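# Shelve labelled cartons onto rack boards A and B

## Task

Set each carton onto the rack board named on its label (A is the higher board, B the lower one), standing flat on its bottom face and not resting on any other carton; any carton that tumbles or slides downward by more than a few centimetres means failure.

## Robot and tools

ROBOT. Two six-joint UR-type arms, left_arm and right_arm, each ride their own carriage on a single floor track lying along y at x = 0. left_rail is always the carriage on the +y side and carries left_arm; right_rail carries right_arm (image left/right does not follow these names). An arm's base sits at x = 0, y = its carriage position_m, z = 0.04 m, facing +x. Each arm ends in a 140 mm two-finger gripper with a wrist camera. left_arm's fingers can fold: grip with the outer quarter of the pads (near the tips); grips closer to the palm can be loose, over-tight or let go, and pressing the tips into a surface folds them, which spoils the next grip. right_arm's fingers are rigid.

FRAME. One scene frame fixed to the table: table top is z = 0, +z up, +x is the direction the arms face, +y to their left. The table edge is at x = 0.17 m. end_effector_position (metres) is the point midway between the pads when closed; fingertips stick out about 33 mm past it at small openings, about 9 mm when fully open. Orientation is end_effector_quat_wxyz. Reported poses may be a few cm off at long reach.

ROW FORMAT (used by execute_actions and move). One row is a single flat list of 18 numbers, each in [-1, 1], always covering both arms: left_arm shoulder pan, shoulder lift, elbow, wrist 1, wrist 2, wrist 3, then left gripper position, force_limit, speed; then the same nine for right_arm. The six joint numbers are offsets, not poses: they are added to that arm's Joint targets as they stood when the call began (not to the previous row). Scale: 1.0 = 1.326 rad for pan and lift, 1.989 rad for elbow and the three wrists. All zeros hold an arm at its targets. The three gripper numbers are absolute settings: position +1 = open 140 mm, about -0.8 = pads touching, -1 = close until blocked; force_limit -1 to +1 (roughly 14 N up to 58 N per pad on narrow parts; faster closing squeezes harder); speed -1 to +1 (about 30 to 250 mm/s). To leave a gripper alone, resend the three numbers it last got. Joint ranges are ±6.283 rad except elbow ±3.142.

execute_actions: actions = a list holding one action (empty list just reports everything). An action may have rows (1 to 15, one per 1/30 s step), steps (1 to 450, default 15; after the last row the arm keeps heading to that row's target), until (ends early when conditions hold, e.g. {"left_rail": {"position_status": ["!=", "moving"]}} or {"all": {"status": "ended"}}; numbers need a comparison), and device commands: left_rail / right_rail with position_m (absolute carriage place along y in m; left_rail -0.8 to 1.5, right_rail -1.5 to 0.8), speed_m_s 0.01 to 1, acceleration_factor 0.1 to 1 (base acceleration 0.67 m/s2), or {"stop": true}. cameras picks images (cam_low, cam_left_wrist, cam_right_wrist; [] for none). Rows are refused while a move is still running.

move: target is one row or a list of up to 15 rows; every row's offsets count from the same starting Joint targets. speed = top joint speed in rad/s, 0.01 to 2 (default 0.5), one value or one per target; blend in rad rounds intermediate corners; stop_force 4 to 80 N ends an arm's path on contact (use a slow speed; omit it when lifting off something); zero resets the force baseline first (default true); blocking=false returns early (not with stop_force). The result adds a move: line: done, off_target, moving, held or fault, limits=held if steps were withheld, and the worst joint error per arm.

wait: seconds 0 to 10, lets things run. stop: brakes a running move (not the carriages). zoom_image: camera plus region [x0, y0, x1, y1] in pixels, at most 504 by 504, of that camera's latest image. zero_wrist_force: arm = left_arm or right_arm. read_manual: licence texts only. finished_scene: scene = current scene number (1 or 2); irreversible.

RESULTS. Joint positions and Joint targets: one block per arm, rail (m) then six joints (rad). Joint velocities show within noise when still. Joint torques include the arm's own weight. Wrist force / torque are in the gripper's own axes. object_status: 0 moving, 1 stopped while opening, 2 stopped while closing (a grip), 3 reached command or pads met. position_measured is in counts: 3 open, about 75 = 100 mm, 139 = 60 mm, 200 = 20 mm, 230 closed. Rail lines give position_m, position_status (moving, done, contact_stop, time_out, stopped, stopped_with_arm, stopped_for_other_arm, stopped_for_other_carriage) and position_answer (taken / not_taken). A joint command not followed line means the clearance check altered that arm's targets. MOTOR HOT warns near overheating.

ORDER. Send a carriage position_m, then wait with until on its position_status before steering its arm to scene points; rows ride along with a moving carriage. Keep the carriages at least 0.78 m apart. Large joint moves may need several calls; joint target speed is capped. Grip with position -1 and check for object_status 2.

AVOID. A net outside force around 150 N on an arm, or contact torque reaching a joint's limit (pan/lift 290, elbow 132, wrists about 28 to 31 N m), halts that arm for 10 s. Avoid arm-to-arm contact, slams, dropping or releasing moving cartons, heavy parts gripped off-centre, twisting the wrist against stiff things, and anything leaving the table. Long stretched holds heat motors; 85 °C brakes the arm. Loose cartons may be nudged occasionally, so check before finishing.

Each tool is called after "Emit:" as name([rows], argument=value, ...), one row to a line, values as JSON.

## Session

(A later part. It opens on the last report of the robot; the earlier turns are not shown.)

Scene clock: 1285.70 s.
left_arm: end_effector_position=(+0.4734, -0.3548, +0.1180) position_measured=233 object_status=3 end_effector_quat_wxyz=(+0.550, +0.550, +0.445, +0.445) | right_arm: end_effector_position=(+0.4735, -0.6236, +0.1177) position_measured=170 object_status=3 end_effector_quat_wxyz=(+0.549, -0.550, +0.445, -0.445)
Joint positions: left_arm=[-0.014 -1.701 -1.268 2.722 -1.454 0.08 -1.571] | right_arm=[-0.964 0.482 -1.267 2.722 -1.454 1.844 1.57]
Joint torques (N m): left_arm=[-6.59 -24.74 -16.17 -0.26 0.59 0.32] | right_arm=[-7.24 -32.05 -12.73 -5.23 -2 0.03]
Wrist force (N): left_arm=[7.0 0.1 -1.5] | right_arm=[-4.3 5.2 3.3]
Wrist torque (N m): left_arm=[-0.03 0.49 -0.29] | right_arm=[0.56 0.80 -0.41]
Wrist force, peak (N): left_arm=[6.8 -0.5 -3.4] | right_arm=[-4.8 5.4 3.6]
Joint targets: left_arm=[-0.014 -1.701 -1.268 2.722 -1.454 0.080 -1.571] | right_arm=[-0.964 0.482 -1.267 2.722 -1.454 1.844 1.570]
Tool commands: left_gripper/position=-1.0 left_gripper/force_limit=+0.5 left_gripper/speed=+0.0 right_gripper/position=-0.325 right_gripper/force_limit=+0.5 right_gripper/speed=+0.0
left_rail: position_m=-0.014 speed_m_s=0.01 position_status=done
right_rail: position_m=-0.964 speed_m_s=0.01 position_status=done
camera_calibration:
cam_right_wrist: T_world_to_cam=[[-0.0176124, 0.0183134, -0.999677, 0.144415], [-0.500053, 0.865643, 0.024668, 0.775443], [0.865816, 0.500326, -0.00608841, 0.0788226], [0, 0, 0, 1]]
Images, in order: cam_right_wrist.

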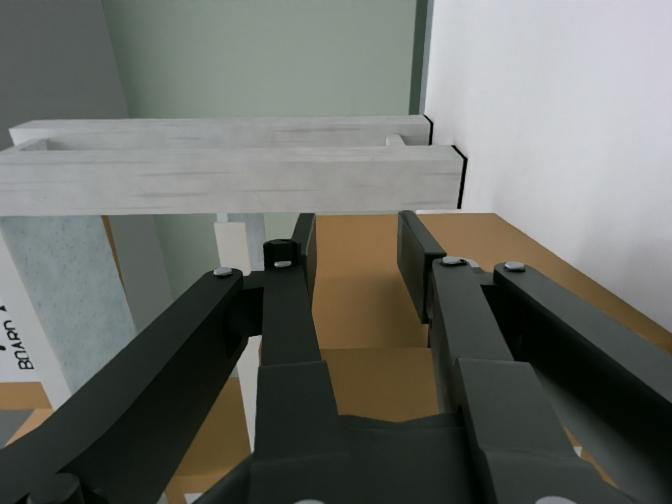

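Emit:
execute_actions([
  {"right_rail":{"position_m":-0.960,"speed_m_s":0.01},"steps":60,"until":{"all":{"status":"ended"}}},
], cameras=["cam_right_wrist"])

Scene clock: 1288.90 s.
left_arm: end_effector_position=(+0.4734, -0.3549, +0.1179) position_measured=233 object_status=3 end_effector_quat_wxyz=(+0.550, +0.550, +0.445, +0.445) | right_arm: end_effector_position=(+0.4735, -0.6196, +0.1177) position_measured=170 object_status=3 end_effector_quat_wxyz=(+0.549, -0.550, +0.445, -0.445)
Joint positions: left_arm=[-0.014 -1.701 -1.268 2.722 -1.454 0.08 -1.571] | right_arm=[-0.96 0.482 -1.267 2.722 -1.454 1.844 1.57]
Joint torques (N m): left_arm=[-4.27 -12.77 -14.25 -0.03 1.87 0.49] | right_arm=[-4.97 -36.54 -11.87 -3.76 -1.67 -0.01]
Wrist force (N): left_arm=[11.1 0.3 2.8] | right_arm=[13.1 3.2 -4.3]
Wrist torque (N m): left_arm=[0.00 0.62 -0.28] | right_arm=[0.26 -0.09 -0.83]
Wrist force, peak (N): left_arm=[11.1 0.3 2.8] | right_arm=[13.0 4.2 -5.2]
Joint targets: left_arm=[-0.014 -1.701 -1.268 2.722 -1.454 0.080 -1.571] | right_arm=[-0.960 0.482 -1.267 2.722 -1.454 1.844 1.570]
Tool commands: left_gripper/position=-1.0 left_gripper/force_limit=+0.5 left_gripper/speed=+0.0 right_gripper/position=-0.325 right_gripper/force_limit=+0.5 right_gripper/speed=+0.0
left_rail: position_m=-0.014 speed_m_s=0.01 position_status=done
right_rail: position_m=-0.960 speed_m_s=0.01 position_status=done
camera_calibration:
cam_right_wrist: T_world_to_cam=[[-0.0176125, 0.0183132, -0.999677, 0.144343], [-0.500053, 0.865643, 0.0246679, 0.772026], [0.865816, 0.500326, -0.00608857, 0.0768475], [0, 0, 0, 1]]
Images, in order: cam_right_wrist.

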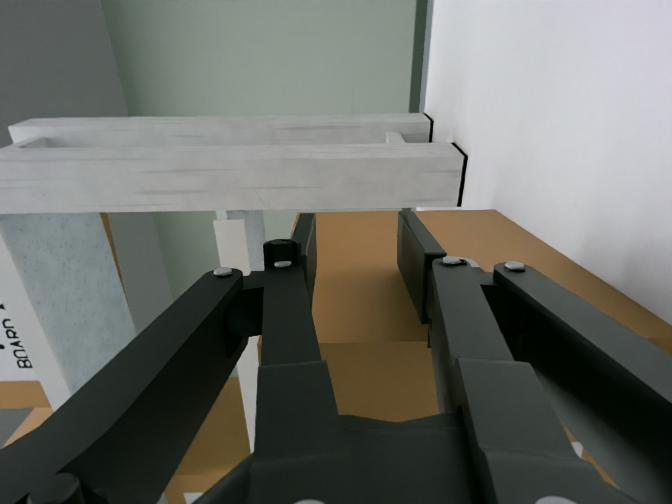

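Emit:
execute_actions([
  {"left_rail":{"position_m":-0.017,"speed_m_s":0.01},"right_rail":{"position_m":-0.957,"speed_m_s":0.01},"steps":60,"until":{"all":{"status":"ended"}}},
], cameras=["cam_left_wrist","cam_right_wrist"])

Scene clock: 1293.87 s.
left_arm: end_effector_position=(+0.4735, -0.3576, +0.1179) position_measured=233 object_status=3 end_effector_quat_wxyz=(+0.550, +0.550, +0.445, +0.445) end_effector_velocity=(+0.000, -0.001, +0.000) end_effector_angular_velocity=(-0.001, +0.000, +0.000) | right_arm: end_effector_position=(+0.4735, -0.6167, +0.1177) position_measured=170 object_status=3 end_effector_quat_wxyz=(+0.549, -0.550, +0.445, -0.445)
Joint positions: left_arm=[-0.017 -1.701 -1.268 2.722 -1.454 0.08 -1.571] | right_arm=[-0.957 0.482 -1.267 2.722 -1.454 1.844 1.57]
Joint velocities: left_arm=[-0.001 0 0 0 0 -0.001 -0.001] | right_arm=[within noise]
Joint torques (N m): left_arm=[-17.77 -19.32 -37.96 -2.95 13.43 0.15] | right_arm=[3.11 -44.3 -24.16 -2.42 -8.11 0.02]
Wrist force (N): left_arm=[46.1 5.2 -1.2] | right_arm=[41.6 -2.8 -18.2]
Wrist torque (N m): left_arm=[-0.19 1.98 -0.37] | right_arm=[-0.28 -1.42 -1.47]
Wrist force, peak (N): left_arm=[46.1 5.2 -1.2] | right_arm=[41.9 -2.1 -18.5]
Joint targets: left_arm=[-0.017 -1.701 -1.268 2.722 -1.454 0.080 -1.571] | right_arm=[-0.957 0.482 -1.267 2.722 -1.454 1.844 1.570]
Tool commands: left_gripper/position=-1.0 left_gripper/force_limit=+0.5 left_gripper/speed=+0.0 right_gripper/position=-0.325 right_gripper/force_limit=+0.5 right_gripper/speed=+0.0
left_rail: position_m=-0.017 speed_m_s=0.01 position_status=done
right_rail: position_m=-0.957 speed_m_s=0.01 position_status=done
camera_calibration:
cam_left_wrist: T_world_to_cam=[[-0.0181505, 0.00187614, 0.999834, -0.0996436], [-0.526579, -0.850089, -0.00796413, -0.0575356], [0.849932, -0.526636, 0.0164175, -0.409858], [0, 0, 0, 1]]
cam_right_wrist: T_world_to_cam=[[-0.0177029, 0.0182672, -0.999676, 0.144262], [-0.499894, 0.865735, 0.0246722, 0.769474], [0.865906, 0.500169, -0.00619436, 0.0753083], [0, 0, 0, 1]]
Images, in order: cam_left_wrist, cam_right_wrist.

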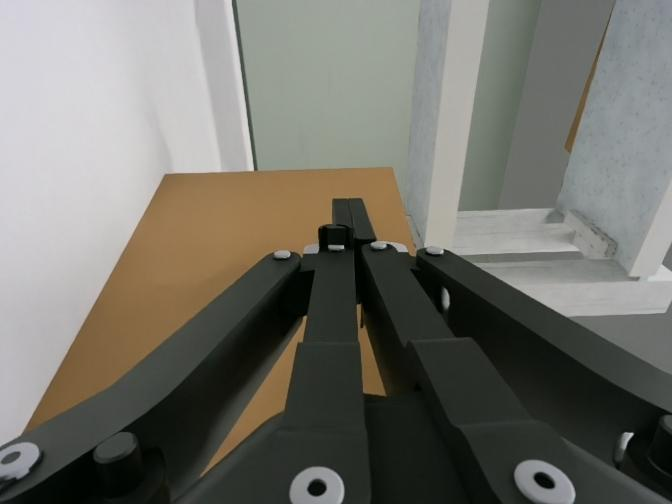

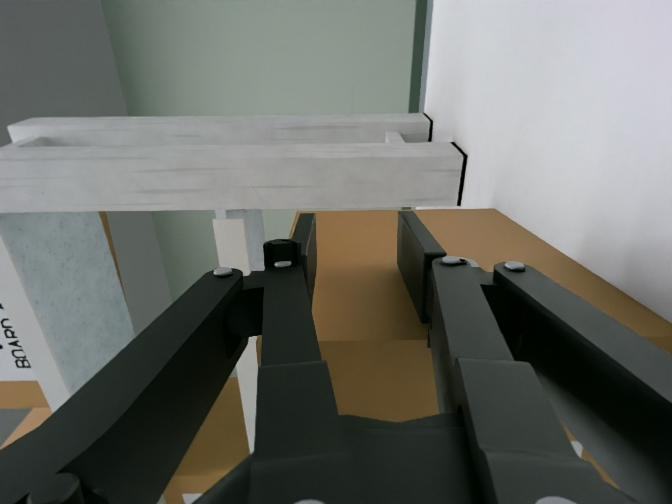

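Emit:
move(target=[0,-0.0594,-0.0019,0.0415,0,0,-1,0.5,0,0,-0.0594,-0.0019,0.0415,0,0,-0.325,0.5,0], speed=0.05, cameras=["cam_left_wrist","cam_right_wrist"])

Scene clock: 1301.47 s.
left_arm: end_effector_position=(+0.4734, -0.3580, +0.1379) position_measured=233 object_status=3 end_effector_quat_wxyz=(+0.550, +0.550, +0.445, +0.445) end_effector_velocity=(+0.000, +0.000, +0.000) end_effector_angular_velocity=(+0.000, +0.000, -0.001) | right_arm: end_effector_position=(+0.4735, -0.6165, +0.1376) position_measured=170 object_status=3 end_effector_quat_wxyz=(+0.549, -0.550, +0.445, -0.445)
Joint positions: left_arm=[-0.017 -1.701 -1.346 2.718 -1.372 0.08 -1.571] | right_arm=[-0.957 0.482 -1.346 2.718 -1.371 1.844 1.57]
Joint velocities: left_arm=[0.001 -0.001 -0.002 -0.001 0.002 0 0] | right_arm=[within noise]
Joint torques (N m): left_arm=[-2.65 -58 -40 0.49 4.52 0.6] | right_arm=[4.76 -48.94 -30.62 -2.16 -2.19 -0.19]
Wrist force (N): left_arm=[25.1 -9.1 -0.6] | right_arm=[20.3 13.6 -5.4]
Wrist torque (N m): left_arm=[0.17 1.16 -0.15] | right_arm=[0.31 0.37 -0.51]
Wrist force, peak (N): left_arm=[49.2 4.6 1.8] | right_arm=[42.3 -2.3 -18.8]
Joint targets: left_arm=[-0.017 -1.701 -1.346 2.718 -1.372 0.080 -1.571] | right_arm=[-0.957 0.482 -1.346 2.718 -1.371 1.844 1.570]
left_rail: position_m=-0.017 speed_m_s=0.01 position_status=done
right_rail: position_m=-0.957 speed_m_s=0.01 position_status=done
move: done
camera_calibration:
cam_left_wrist: T_world_to_cam=[[-0.0181136, 0.00215901, 0.999834, -0.119521], [-0.526868, -0.849912, -0.00770979, -0.0576461], [0.849754, -0.52692, 0.0165325, -0.410402], [0, 0, 0, 1]]
cam_right_wrist: T_world_to_cam=[[-0.0176086, 0.0183149, -0.999677, 0.164228], [-0.500083, 0.865626, 0.0246676, 0.768864], [0.865799, 0.500356, -0.00608354, 0.0754529], [0, 0, 0, 1]]
Images, in order: cam_left_wrist, cam_right_wrist.

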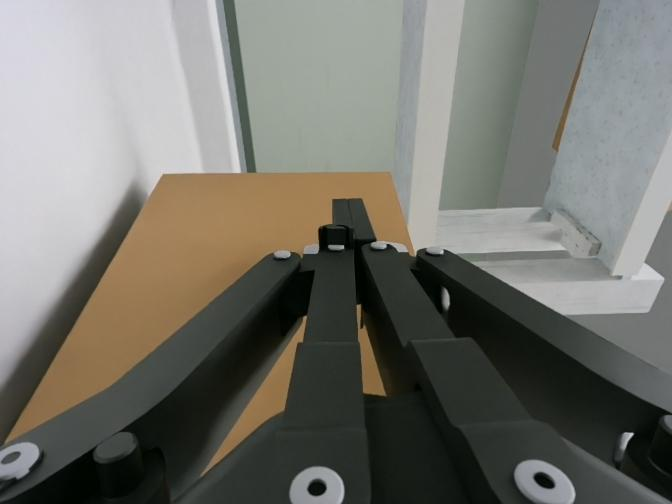

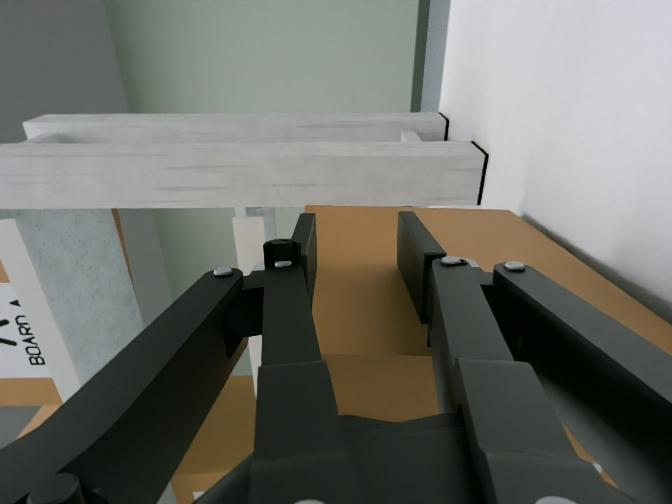

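Emit:
execute_actions([
  {"left_rail":{"position_m":-0.0193,"speed_m_s":0.01},"right_rail":{"position_m":-0.9547,"speed_m_s":0.01},"steps":60,"until":{"all":{"status":"ended"}}},
], cameras=["cam_left_wrist","cam_right_wrist"])

Scene clock: 1305.53 s.
left_arm: end_effector_position=(+0.4734, -0.3599, +0.1379) position_measured=233 object_status=3 end_effector_quat_wxyz=(+0.550, +0.550, +0.445, +0.445) | right_arm: end_effector_position=(+0.4735, -0.6144, +0.1376) position_measured=170 object_status=3 end_effector_quat_wxyz=(+0.549, -0.550, +0.445, -0.445)
Joint positions: left_arm=[-0.019 -1.701 -1.346 2.718 -1.372 0.079 -1.571] | right_arm=[-0.955 0.481 -1.346 2.718 -1.371 1.844 1.57]
Joint torques (N m): left_arm=[-26.1 -55.6 -43.5 -4.86 19.74 0.39] | right_arm=[14.47 -49.81 -29.56 -6.31 -14.29 0.08]
Wrist force (N): left_arm=[55.1 -8.3 -1.2] | right_arm=[48.4 14.5 -15.7]
Wrist torque (N m): left_arm=[0.19 2.29 -0.16] | right_arm=[0.29 -0.05 -0.60]
Wrist force, peak (N): left_arm=[55.1 -8.3 -1.2] | right_arm=[48.7 15.3 -15.9]
Joint targets: left_arm=[-0.019 -1.701 -1.346 2.718 -1.372 0.080 -1.571] | right_arm=[-0.955 0.482 -1.346 2.718 -1.371 1.844 1.570]
Tool commands: left_gripper/position=-1.0 left_gripper/force_limit=+0.5 left_gripper/speed=+0.0 right_gripper/position=-0.325 right_gripper/force_limit=+0.5 right_gripper/speed=+0.0
left_rail: position_m=-0.019 speed_m_s=0.01 position_status=done
right_rail: position_m=-0.955 speed_m_s=0.01 position_status=done
camera_calibration:
cam_left_wrist: T_world_to_cam=[[-0.0181345, 0.00199864, 0.999834, -0.119597], [-0.52653, -0.85012, -0.00785057, -0.0594615], [0.849963, -0.526585, 0.0164688, -0.411446], [0, 0, 0, 1]]
cam_right_wrist: T_world_to_cam=[[-0.0177084, 0.0182652, -0.999676, 0.164205], [-0.499805, 0.865787, 0.0246725, 0.767006], [0.865957, 0.50008, -0.00620269, 0.0741654], [0, 0, 0, 1]]
Images, in order: cam_left_wrist, cam_right_wrist.

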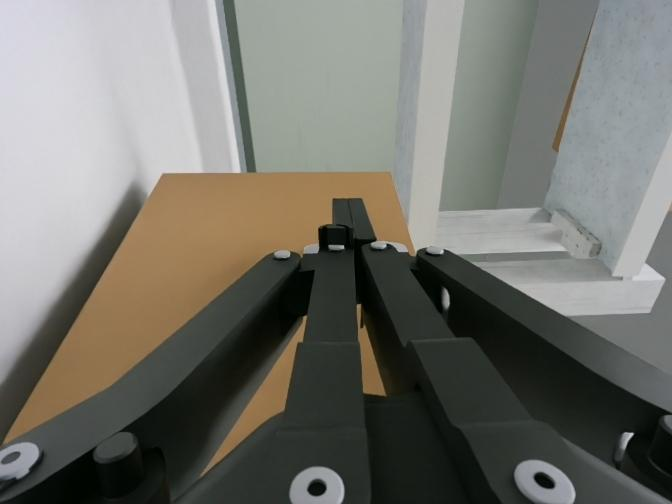

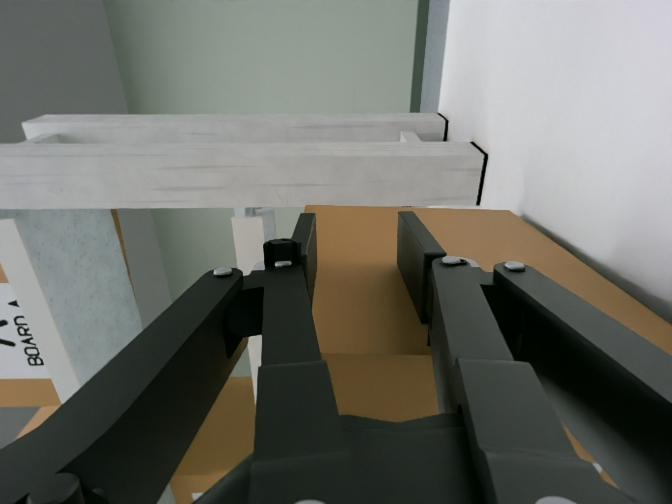

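Emit:
move([
  [0,-0.1477,-0.0114,0.1099,0,0,-1,0.5,0,0,-0.1477,-0.0114,0.1099,0,0,-0.325,0.5,0],
  [0,-0.2673,-0.0299,0.2080,0,0,-1,0.5,0,0,-0.2673,-0.0299,0.2080,0,0,-0.325,0.5,0],
  [0,-0.3641,-0.0542,0.2970,0,0,-1,0.5,0,0,-0.3641,-0.0542,0.2970,0,0,-0.325,0.5,0],
  [0,-0.4389,-0.0833,0.3759,0,0,-1,0.5,0,0,-0.4389,-0.0833,0.3759,0,0,-0.325,0.5,0],
  [0,-0.4898,-0.1125,0.4391,0,0,-1,0.5,0,0,-0.4898,-0.1125,0.4391,0,0,-0.325,0.5,0],
], speed=0.105, blend=0.01, cameras=["cam_left_wrist","cam_right_wrist"])

Scene clock: 1333.87 s.
left_arm: end_effector_position=(+0.4734, -0.3601, +0.3857) position_measured=233 object_status=3 end_effector_quat_wxyz=(+0.550, +0.550, +0.445, +0.445) | right_arm: end_effector_position=(+0.4735, -0.6143, +0.3854) position_measured=170 object_status=3 end_effector_quat_wxyz=(+0.549, -0.550, +0.445, -0.445)
Joint positions: left_arm=[-0.019 -1.701 -1.996 2.494 -0.499 0.08 -1.571] | right_arm=[-0.955 0.482 -1.995 2.494 -0.498 1.844 1.57]
Joint torques (N m): left_arm=[-44.02 -14.25 -80.77 -1.42 29.58 0.25] | right_arm=[32.69 -18.66 -65.44 -4.31 -24.7 0.06]
Wrist force (N): left_arm=[54.1 -8.3 -1.2] | right_arm=[48.0 15.0 -15.5]
Wrist torque (N m): left_arm=[0.24 2.37 -0.18] | right_arm=[0.24 -0.01 -0.67]
Wrist force, peak (N): left_arm=[73.2 -6.7 -0.2] | right_arm=[65.1 17.5 -23.3]
Joint targets: left_arm=[-0.019 -1.701 -1.996 2.494 -0.499 0.080 -1.571] | right_arm=[-0.955 0.482 -1.996 2.494 -0.498 1.844 1.570]
left_rail: position_m=-0.019 speed_m_s=0.01 position_status=done
right_rail: position_m=-0.955 speed_m_s=0.01 position_status=done
move: done
camera_calibration:
cam_left_wrist: T_world_to_cam=[[-0.0181319, 0.00201952, 0.999834, -0.367288], [-0.526859, -0.849917, -0.00783782, -0.0574948], [0.849759, -0.526913, 0.0164746, -0.415609], [0, 0, 0, 1]]
cam_right_wrist: T_world_to_cam=[[-0.0177294, 0.0182523, -0.999676, 0.41188], [-0.500051, 0.865644, 0.0246736, 0.760785], [0.865814, 0.500327, -0.00622028, 0.0758566], [0, 0, 0, 1]]
Images, in order: cam_left_wrist, cam_right_wrist.

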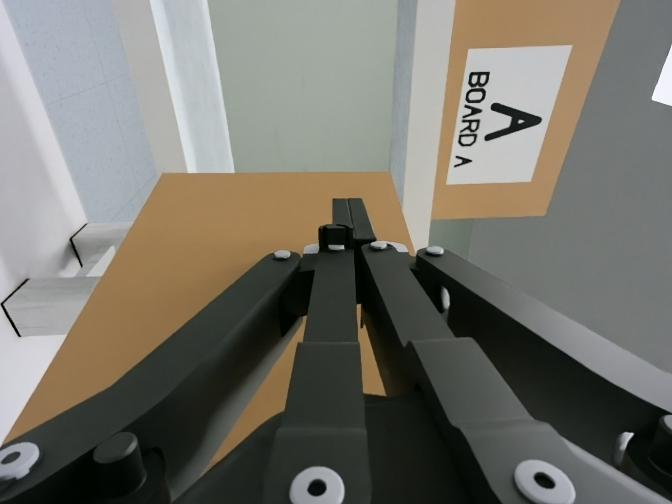

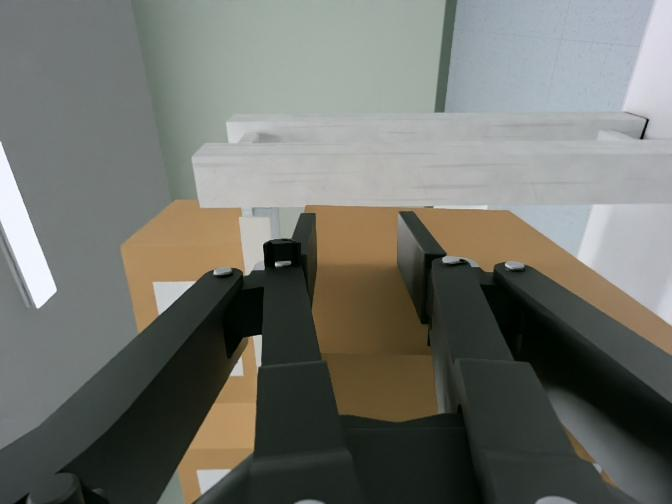

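Emit:
move([
  [0.0543,-0.0097,0.0102,-0.0037,0.0362,0,-1,0.5,0,0.0233,0.0627,-0.0153,-0.0265,0.0156,0,-0.325,0.5,0],
  [0.1506,-0.0238,0.0146,0.0012,0.1004,0,-1,0.5,0,0.0498,0.1378,-0.0471,-0.0448,0.0332,0,-0.325,0.5,0],
  [0.2608,-0.0238,0.0146,0.0012,0.1739,0,-1,0.5,0,0.0700,0.2048,-0.0803,-0.0562,0.0466,0,-0.325,0.5,0],
  [0.3746,-0.0036,0.0082,-0.0059,0.2498,0,-1,0.5,0,0.0785,0.2598,-0.1114,-0.0618,0.0523,0,-0.325,0.5,0],
], speed=0.07, blend=0.01, cameras=["cam_left_wrist","cam_right_wrist"])

Scene clock: 1400.23 s.
left_arm: end_effector_position=(+0.5829, -0.2553, +0.3788) position_measured=233 object_status=3 end_effector_quat_wxyz=(+0.550, +0.550, +0.445, +0.445) | right_arm: end_effector_position=(+0.5830, -0.5094, +0.3785) position_measured=170 object_status=3 end_effector_quat_wxyz=(+0.549, -0.550, +0.445, -0.445)
Joint positions: left_arm=[-0.019 -1.205 -2.001 2.511 -0.51 0.576 -1.571] | right_arm=[-0.955 0.586 -1.651 2.273 -0.621 1.948 1.57]
Joint torques (N m): left_arm=[-21.21 21.81 -79.25 -12.76 30.08 0.09] | right_arm=[36.49 -22.3 -67.69 -18.67 -6.57 0.16]
Wrist force (N): left_arm=[54.3 -6.7 0.5] | right_arm=[46.6 16.2 -16.7]
Wrist torque (N m): left_arm=[0.19 2.26 -0.21] | right_arm=[0.08 -0.63 -1.01]
Wrist force, peak (N): left_arm=[57.6 -6.8 0.4] | right_arm=[50.3 16.3 -17.4]
Joint targets: left_arm=[-0.019 -1.204 -2.001 2.511 -0.510 0.577 -1.571] | right_arm=[-0.955 0.586 -1.651 2.273 -0.621 1.948 1.570]
left_rail: position_m=-0.019 speed_m_s=0.01 position_status=done
right_rail: position_m=-0.955 speed_m_s=0.01 position_status=done
move: done
camera_calibration:
cam_left_wrist: T_world_to_cam=[[-0.0181856, 0.00222245, 0.999832, -0.358549], [-0.526962, -0.849854, -0.00769565, 0.0892451], [0.849694, -0.527013, 0.0166263, -0.453356], [0, 0, 0, 1]]
cam_right_wrist: T_world_to_cam=[[-0.0176861, 0.0181878, -0.999678, 0.404938], [-0.500113, 0.865611, 0.0245965, 0.72499], [0.86578, 0.500387, -0.00621339, -0.0714426], [0, 0, 0, 1]]
Images, in order: cam_left_wrist, cam_right_wrist.

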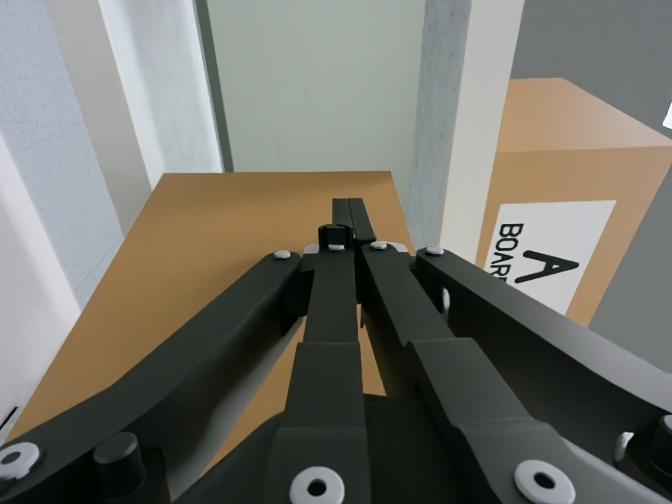

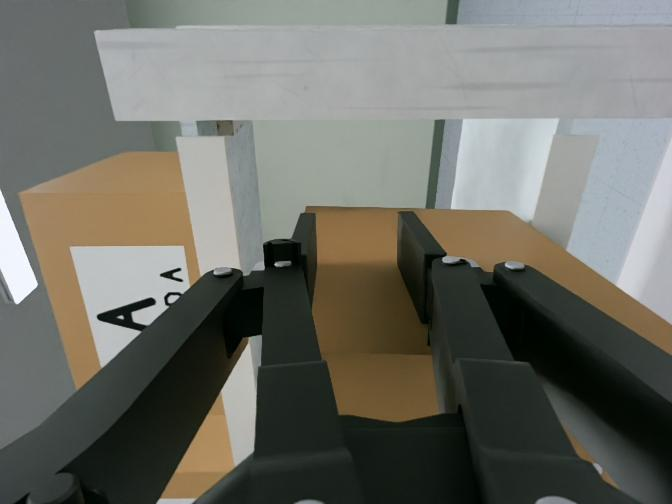

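Emit:
move([
  [0.1257,0.0387,-0.0133,-0.0125,0.0838,0,-1,0.5,0,0.0024,0.0554,-0.0348,-0.0021,0.0016,0,-0.325,0.5,0],
  [0.2183,0.0935,-0.0344,-0.0279,0.1455,0,-1,0.5,0,-0.0147,0.0929,-0.0604,-0.0015,-0.0098,0,-0.325,0.5,0],
  [0.2821,0.1514,-0.0600,-0.0410,0.1880,0,-1,0.5,0,-0.0421,0.1207,-0.0804,0,-0.0281,0,-0.325,0.5,0],
  [0.3353,0.2048,-0.0866,-0.0499,0.2235,0,-1,0.5,0,-0.0667,0.1493,-0.1020,0.0025,-0.0445,0,-0.325,0.5,0],
], speed=0.07, blend=0.01, cameras=["cam_left_wrist","cam_right_wrist"])

Scene clock: 1413.43 s.
left_arm: end_effector_position=(+0.7227, -0.2204, +0.3788) position_measured=233 object_status=3 end_effector_quat_wxyz=(+0.550, +0.550, +0.445, +0.445) | right_arm: end_effector_position=(+0.7229, -0.4744, +0.3785) position_measured=170 object_status=3 end_effector_quat_wxyz=(+0.549, -0.550, +0.445, -0.445)
Joint positions: left_arm=[-0.019 -0.76 -1.729 2.339 -0.609 1.021 -1.571] | right_arm=[-0.955 0.497 -1.453 2.07 -0.616 1.859 1.57]
Joint torques (N m): left_arm=[-33.15 -4.8 -71.11 -11.67 30.64 0.61] | right_arm=[15.8 -46.38 -68.66 -5.73 -24.21 0.3]
Wrist force (N): left_arm=[57.5 -4.7 2.3] | right_arm=[49.1 18.0 -19.6]
Wrist torque (N m): left_arm=[0.23 2.37 -0.22] | right_arm=[0.08 -1.10 -1.38]
Wrist force, peak (N): left_arm=[62.6 -5.0 2.3] | right_arm=[54.7 18.6 -20.8]
Joint targets: left_arm=[-0.019 -0.760 -1.729 2.338 -0.610 1.021 -1.571] | right_arm=[-0.955 0.497 -1.453 2.070 -0.616 1.859 1.570]
left_rail: position_m=-0.019 speed_m_s=0.01 position_status=done
right_rail: position_m=-0.955 speed_m_s=0.01 position_status=done
move: done
camera_calibration:
cam_left_wrist: T_world_to_cam=[[-0.0181944, 0.00213049, 0.999832, -0.356083], [-0.526922, -0.849878, -0.00777769, 0.192612], [0.849719, -0.526975, 0.0165856, -0.553752], [0, 0, 0, 1]]
cam_right_wrist: T_world_to_cam=[[-0.0177822, 0.018209, -0.999676, 0.406855], [-0.500186, 0.865567, 0.0246635, 0.76462], [0.865735, 0.500463, -0.00628384, -0.209986], [0, 0, 0, 1]]
Images, in order: cam_left_wrist, cam_right_wrist.

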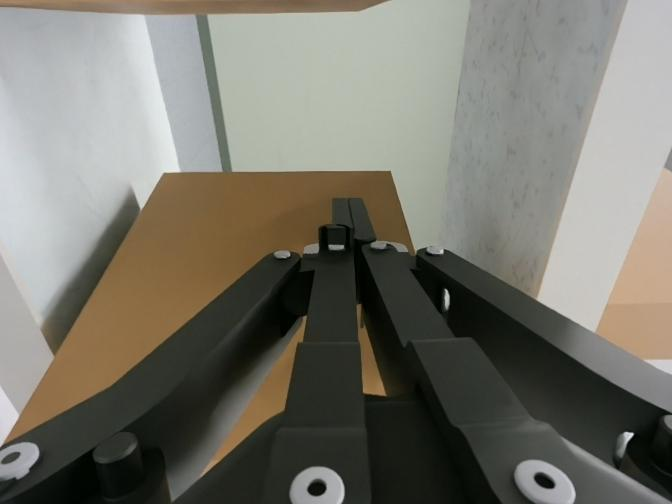

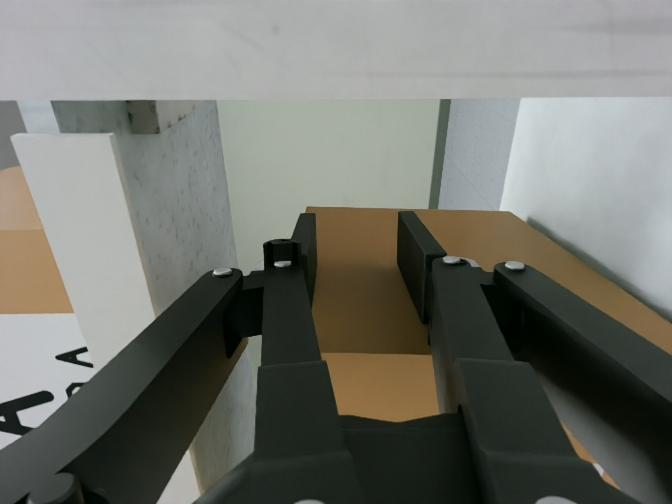

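Emit:
move([
  [0.0509,0.0565,-0.0318,-0.0059,0.0340,0,-1,0.5,0,-0.0252,0.0335,-0.0264,0.0041,-0.0168,0,-0.325,0.5,0],
  [0.0877,0.1017,-0.0598,-0.0080,0.0584,0,-1,0.5,0,-0.0445,0.0626,-0.0504,0.0086,-0.0296,0,-0.325,0.5,0],
], speed=0.05, blend=0.01, cameras=[])

Emit:
move(target=[0,0.0188,0.0097,-0.0222,0,0,-1,0.5,0,0,0.0155,0.0084,-0.0188,0,0,-0.325,0.5,0], speed=0.02, stop_force=10, cameras=["cam_left_wrist","cam_right_wrist"])

Scene clock: 1424.50 s.
Wrist force, peak (N): left_arm=[64.2 -4.6 2.4] | right_arm=[55.8 18.8 -22.6]
left_rail: position_m=-0.019 speed_m_s=0.01 position_status=done
right_rail: position_m=-0.955 speed_m_s=0.01 position_status=done
move: done

Scene clock: 1427.90 s.
left_arm: end_effector_position=(+0.7969, -0.2204, +0.3606) position_measured=233 object_status=3 end_effector_quat_wxyz=(+0.550, +0.549, +0.445, +0.445) | right_arm: end_effector_position=(+0.7971, -0.4744, +0.3659) position_measured=170 object_status=3 end_effector_quat_wxyz=(+0.549, -0.550, +0.445, -0.445)
Joint positions: left_arm=[-0.019 -0.644 -1.572 2.237 -0.666 1.137 -1.571] | right_arm=[-0.955 0.438 -1.357 1.98 -0.623 1.8 1.57]
Joint torques (N m): left_arm=[-45.28 -53.65 -60.6 -1.19 30.17 0.16] | right_arm=[21.84 -70.72 -63.91 -5.34 -17.44 0.13]
Wrist force (N): left_arm=[64.8 2.6 4.9] | right_arm=[52.7 9.9 -25.5]
Wrist torque (N m): left_arm=[-0.15 2.73 -0.36] | right_arm=[0.02 -2.14 -1.87]
Wrist force, peak (N): left_arm=[66.3 8.9 1.5] | right_arm=[53.0 10.2 -25.6]
Joint targets: left_arm=[-0.019 -0.644 -1.572 2.237 -0.666 1.137 -1.571] | right_arm=[-0.955 0.438 -1.357 1.980 -0.623 1.800 1.570]
left_rail: position_m=-0.019 speed_m_s=0.01 position_status=done
right_rail: position_m=-0.955 speed_m_s=0.01 position_status=done
move: contact (left_arm, right_arm); right_arm: the wrist 1 is farthest, 0.014 rad from its target
camera_calibration:
cam_left_wrist: T_world_to_cam=[[-0.0182466, 0.00215254, 0.999831, -0.336576], [-0.526773, -0.84997, -0.00778351, 0.231394], [0.84981, -0.526826, 0.0166429, -0.616557], [0, 0, 0, 1]]
cam_right_wrist: T_world_to_cam=[[-0.0174682, 0.0184094, -0.999678, 0.395435], [-0.500102, 0.865615, 0.0246793, 0.802013], [0.86579, 0.500372, -0.00591418, -0.27454], [0, 0, 0, 1]]
Images, in order: cam_left_wrist, cam_right_wrist.

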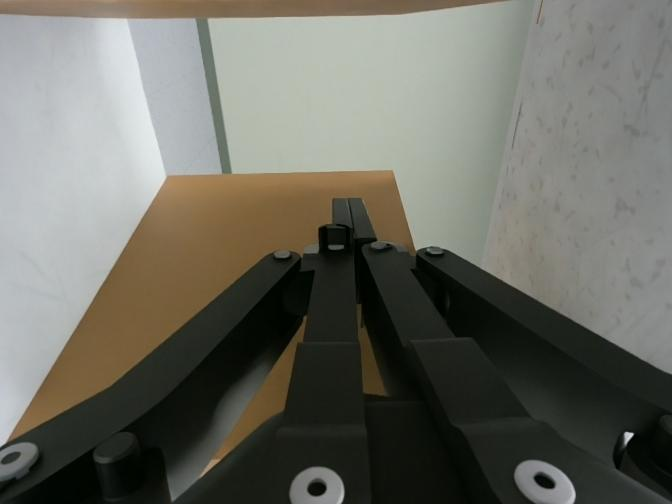

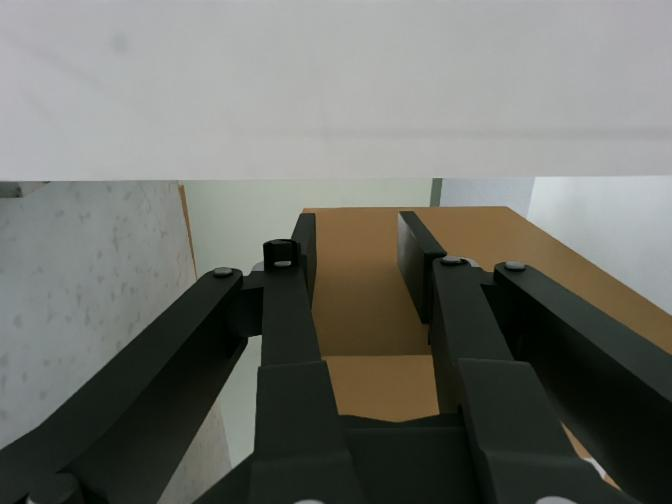

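Emit:
move(target=[0,0.0005,0.0003,-0.0006,0,0,-1,0.5,0,0,0.0045,0.0024,-0.0054,0,0,-0.325,0.5,0], speed=0.02, stop_force=10, cameras=["cam_left_wrist","cam_right_wrist"])

Scene clock: 1434.30 s.
left_arm: end_effector_position=(+0.7969, -0.2204, +0.3601) position_measured=233 object_status=3 end_effector_quat_wxyz=(+0.550, +0.549, +0.445, +0.445) | right_arm: end_effector_position=(+0.7972, -0.4744, +0.3651) position_measured=170 object_status=3 end_effector_quat_wxyz=(+0.549, -0.550, +0.445, -0.445)
Joint positions: left_arm=[-0.019 -0.644 -1.571 2.238 -0.667 1.137 -1.571] | right_arm=[-0.955 0.438 -1.356 1.981 -0.625 1.8 1.57]
Joint torques (N m): left_arm=[-44.22 -4.62 -33.4 -2.83 30.36 0.01] | right_arm=[29.8 -65.27 -57.28 -2.87 -8.24 0.24]
Wrist force (N): left_arm=[65.9 13.5 2.3] | right_arm=[52.7 2.4 -21.1]
Wrist torque (N m): left_arm=[-0.39 2.78 -0.48] | right_arm=[-0.18 -2.08 -1.75]
Wrist force, peak (N): left_arm=[66.3 13.5 2.4] | right_arm=[54.4 -1.9 -26.0]
Joint targets: left_arm=[-0.019 -0.644 -1.571 2.238 -0.667 1.137 -1.571] | right_arm=[-0.955 0.438 -1.356 1.981 -0.625 1.800 1.570]
left_rail: position_m=-0.019 speed_m_s=0.01 position_status=done
right_rail: position_m=-0.955 speed_m_s=0.01 position_status=done
move: contact (left_arm, right_arm)
camera_calibration:
cam_left_wrist: T_world_to_cam=[[-0.0182463, 0.00215219, 0.999831, -0.336017], [-0.526773, -0.84997, -0.00778368, 0.231394], [0.84981, -0.526826, 0.0166425, -0.616506], [0, 0, 0, 1]]
cam_right_wrist: T_world_to_cam=[[-0.0171549, 0.0185565, -0.999681, 0.394489], [-0.500088, 0.865624, 0.0246498, 0.802058], [0.865805, 0.500351, -0.00556984, -0.274749], [0, 0, 0, 1]]
Images, in order: cam_left_wrist, cam_right_wrist.

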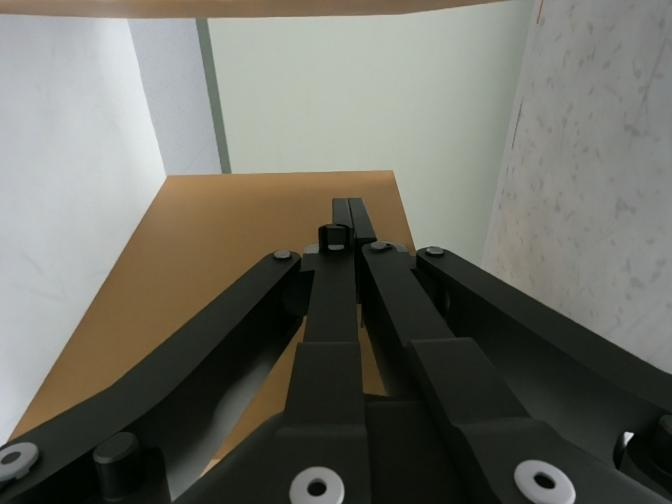

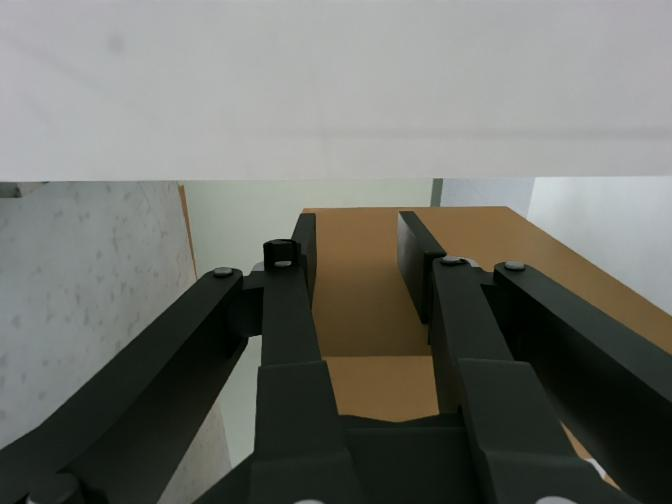

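Emit:
execute_actions([
  {"left_rail":{"position_m":-0.004,"speed_m_s":0.03},"right_rail":{"position_m":-0.968,"speed_m_s":0.03},"steps":60,"until":{"all":{"status":"ended"}}},
], cameras=["cam_left_wrist","cam_right_wrist"])

Scene clock: 1444.00 s.
left_arm: end_effector_position=(+0.7968, -0.2051, +0.3600) position_measured=233 object_status=3 end_effector_quat_wxyz=(+0.550, +0.550, +0.445, +0.445) | right_arm: end_effector_position=(+0.7972, -0.4876, +0.3652) position_measured=170 object_status=3 end_effector_quat_wxyz=(+0.549, -0.550, +0.445, -0.445)
Joint positions: left_arm=[-0.004 -0.644 -1.571 2.238 -0.667 1.137 -1.571] | right_arm=[-0.968 0.438 -1.356 1.981 -0.625 1.8 1.57]
Joint torques (N m): left_arm=[7.9 -34.02 -37.87 -2.94 -1.9 0.01] | right_arm=[-16.05 -64.56 -28.35 -6.27 3.03 0.44]
Wrist force (N): left_arm=[-0.1 -0.3 0.1] | right_arm=[-2.8 5.3 -3.9]
Wrist torque (N m): left_arm=[0.00 0.16 -0.28] | right_arm=[0.52 0.45 -0.29]
Wrist force, peak (N): left_arm=[66.4 13.4 2.5] | right_arm=[53.1 2.9 -21.2]
Joint targets: left_arm=[-0.004 -0.644 -1.571 2.238 -0.667 1.137 -1.571] | right_arm=[-0.968 0.438 -1.356 1.981 -0.625 1.800 1.570]
Tool commands: left_gripper/position=-1.0 left_gripper/force_limit=+0.5 left_gripper/speed=+0.0 right_gripper/position=-0.325 right_gripper/force_limit=+0.5 right_gripper/speed=+0.0
left_rail: position_m=-0.004 speed_m_s=0.03 position_status=done
right_rail: position_m=-0.968 speed_m_s=0.03 position_status=done
camera_calibration:
cam_left_wrist: T_world_to_cam=[[-0.0182007, 0.00211975, 0.999832, -0.336051], [-0.52685, -0.849922, -0.00778875, 0.24444], [0.849763, -0.526904, 0.016586, -0.608409], [0, 0, 0, 1]]
cam_right_wrist: T_world_to_cam=[[-0.0171295, 0.0185677, -0.999681, 0.394745], [-0.500172, 0.865575, 0.0246473, 0.81358], [0.865756, 0.500435, -0.00553987, -0.268012], [0, 0, 0, 1]]
Images, in order: cam_left_wrist, cam_right_wrist.

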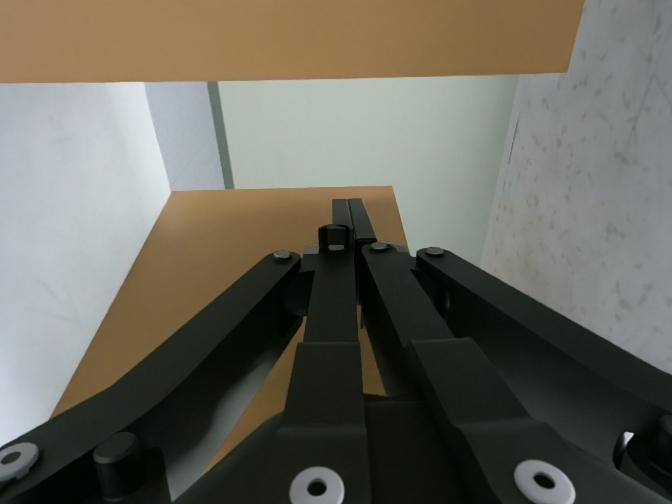

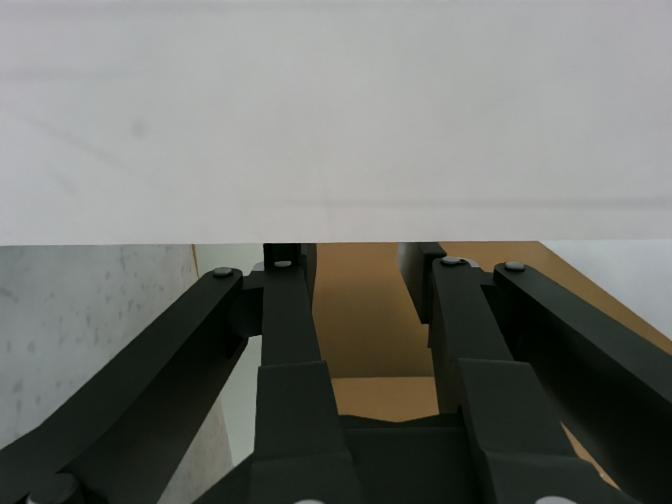

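Emit:
move([
  [-0.1409,-0.1550,0.0864,0.0169,-0.0939,0,-1,0.5,0,0.0691,-0.0912,0.0719,-0.0111,0.0461,0,-0.325,0.5,0],
  [-0.2047,-0.2129,0.1120,0.0300,-0.1364,0,-1,0.5,0,0.0965,-0.1190,0.0920,-0.0126,0.0644,0,-0.325,0.5,0],
], speed=0.12, blend=0.01)

Scene clock: 1456.67 s.
left_arm: end_effector_position=(+0.6533, -0.2055, +0.3631) position_measured=233 object_status=3 end_effector_quat_wxyz=(+0.550, +0.550, +0.445, +0.445) | right_arm: end_effector_position=(+0.6532, -0.4878, +0.3666) position_measured=170 object_status=3 end_effector_quat_wxyz=(+0.549, -0.550, +0.445, -0.445)
Joint positions: left_arm=[-0.004 -0.915 -1.853 2.46 -0.607 0.866 -1.571] | right_arm=[-0.968 0.566 -1.514 2.164 -0.65 1.928 1.57]
Joint torques (N m): left_arm=[-14.91 -31.86 -33.03 0.81 -2.74 0.12] | right_arm=[11.87 -59.28 -27.01 -7.05 3.41 0.3]
Wrist force (N): left_arm=[0.2 -0.1 0.4] | right_arm=[-2.9 5.1 -3.2]
Wrist torque (N m): left_arm=[0.03 0.07 -0.29] | right_arm=[0.43 0.44 -0.33]
Wrist force, peak (N): left_arm=[0.6 -0.3 1.0] | right_arm=[-4.0 5.7 -3.3]
Joint targets: left_arm=[-0.004 -0.915 -1.853 2.460 -0.607 0.866 -1.571] | right_arm=[-0.968 0.566 -1.514 2.164 -0.650 1.928 1.570]
left_rail: position_m=-0.004 speed_m_s=0.03 position_status=done
right_rail: position_m=-0.968 speed_m_s=0.03 position_status=done
move: done
camera_calibration:
cam_left_wrist: T_world_to_cam=[[-0.0181408, 0.00208393, 0.999833, -0.341806], [-0.526888, -0.849899, -0.00778836, 0.168539], [0.849741, -0.526941, 0.0165159, -0.486681], [0, 0, 0, 1]]
cam_right_wrist: T_world_to_cam=[[-0.0172452, 0.0184861, -0.99968, 0.39375], [-0.499985, 0.865684, 0.0246334, 0.741581], [0.865863, 0.50025, -0.00568615, -0.143433], [0, 0, 0, 1]]

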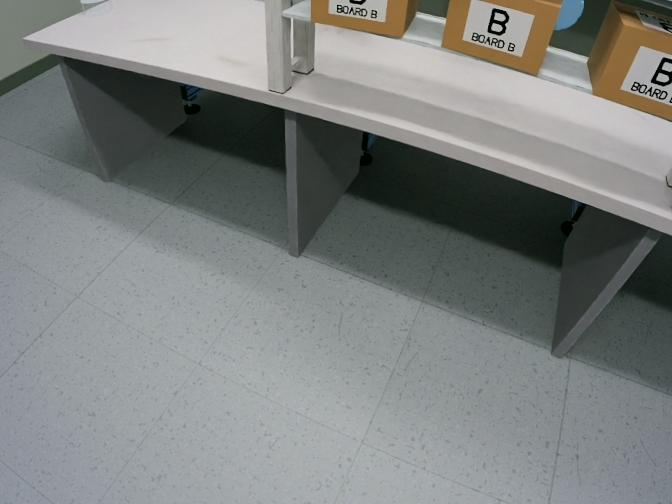

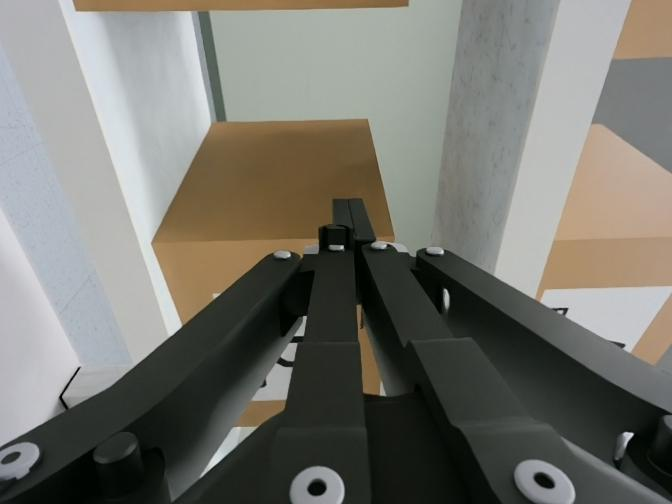

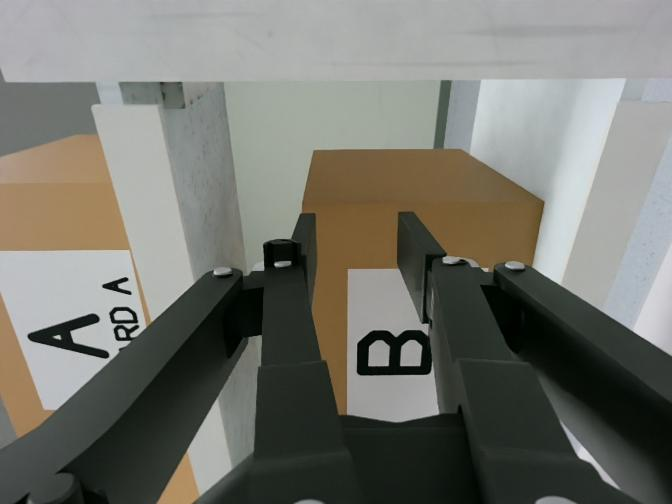

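Emit:
finished_scene(scene=2)

The scene is finished: the task was done.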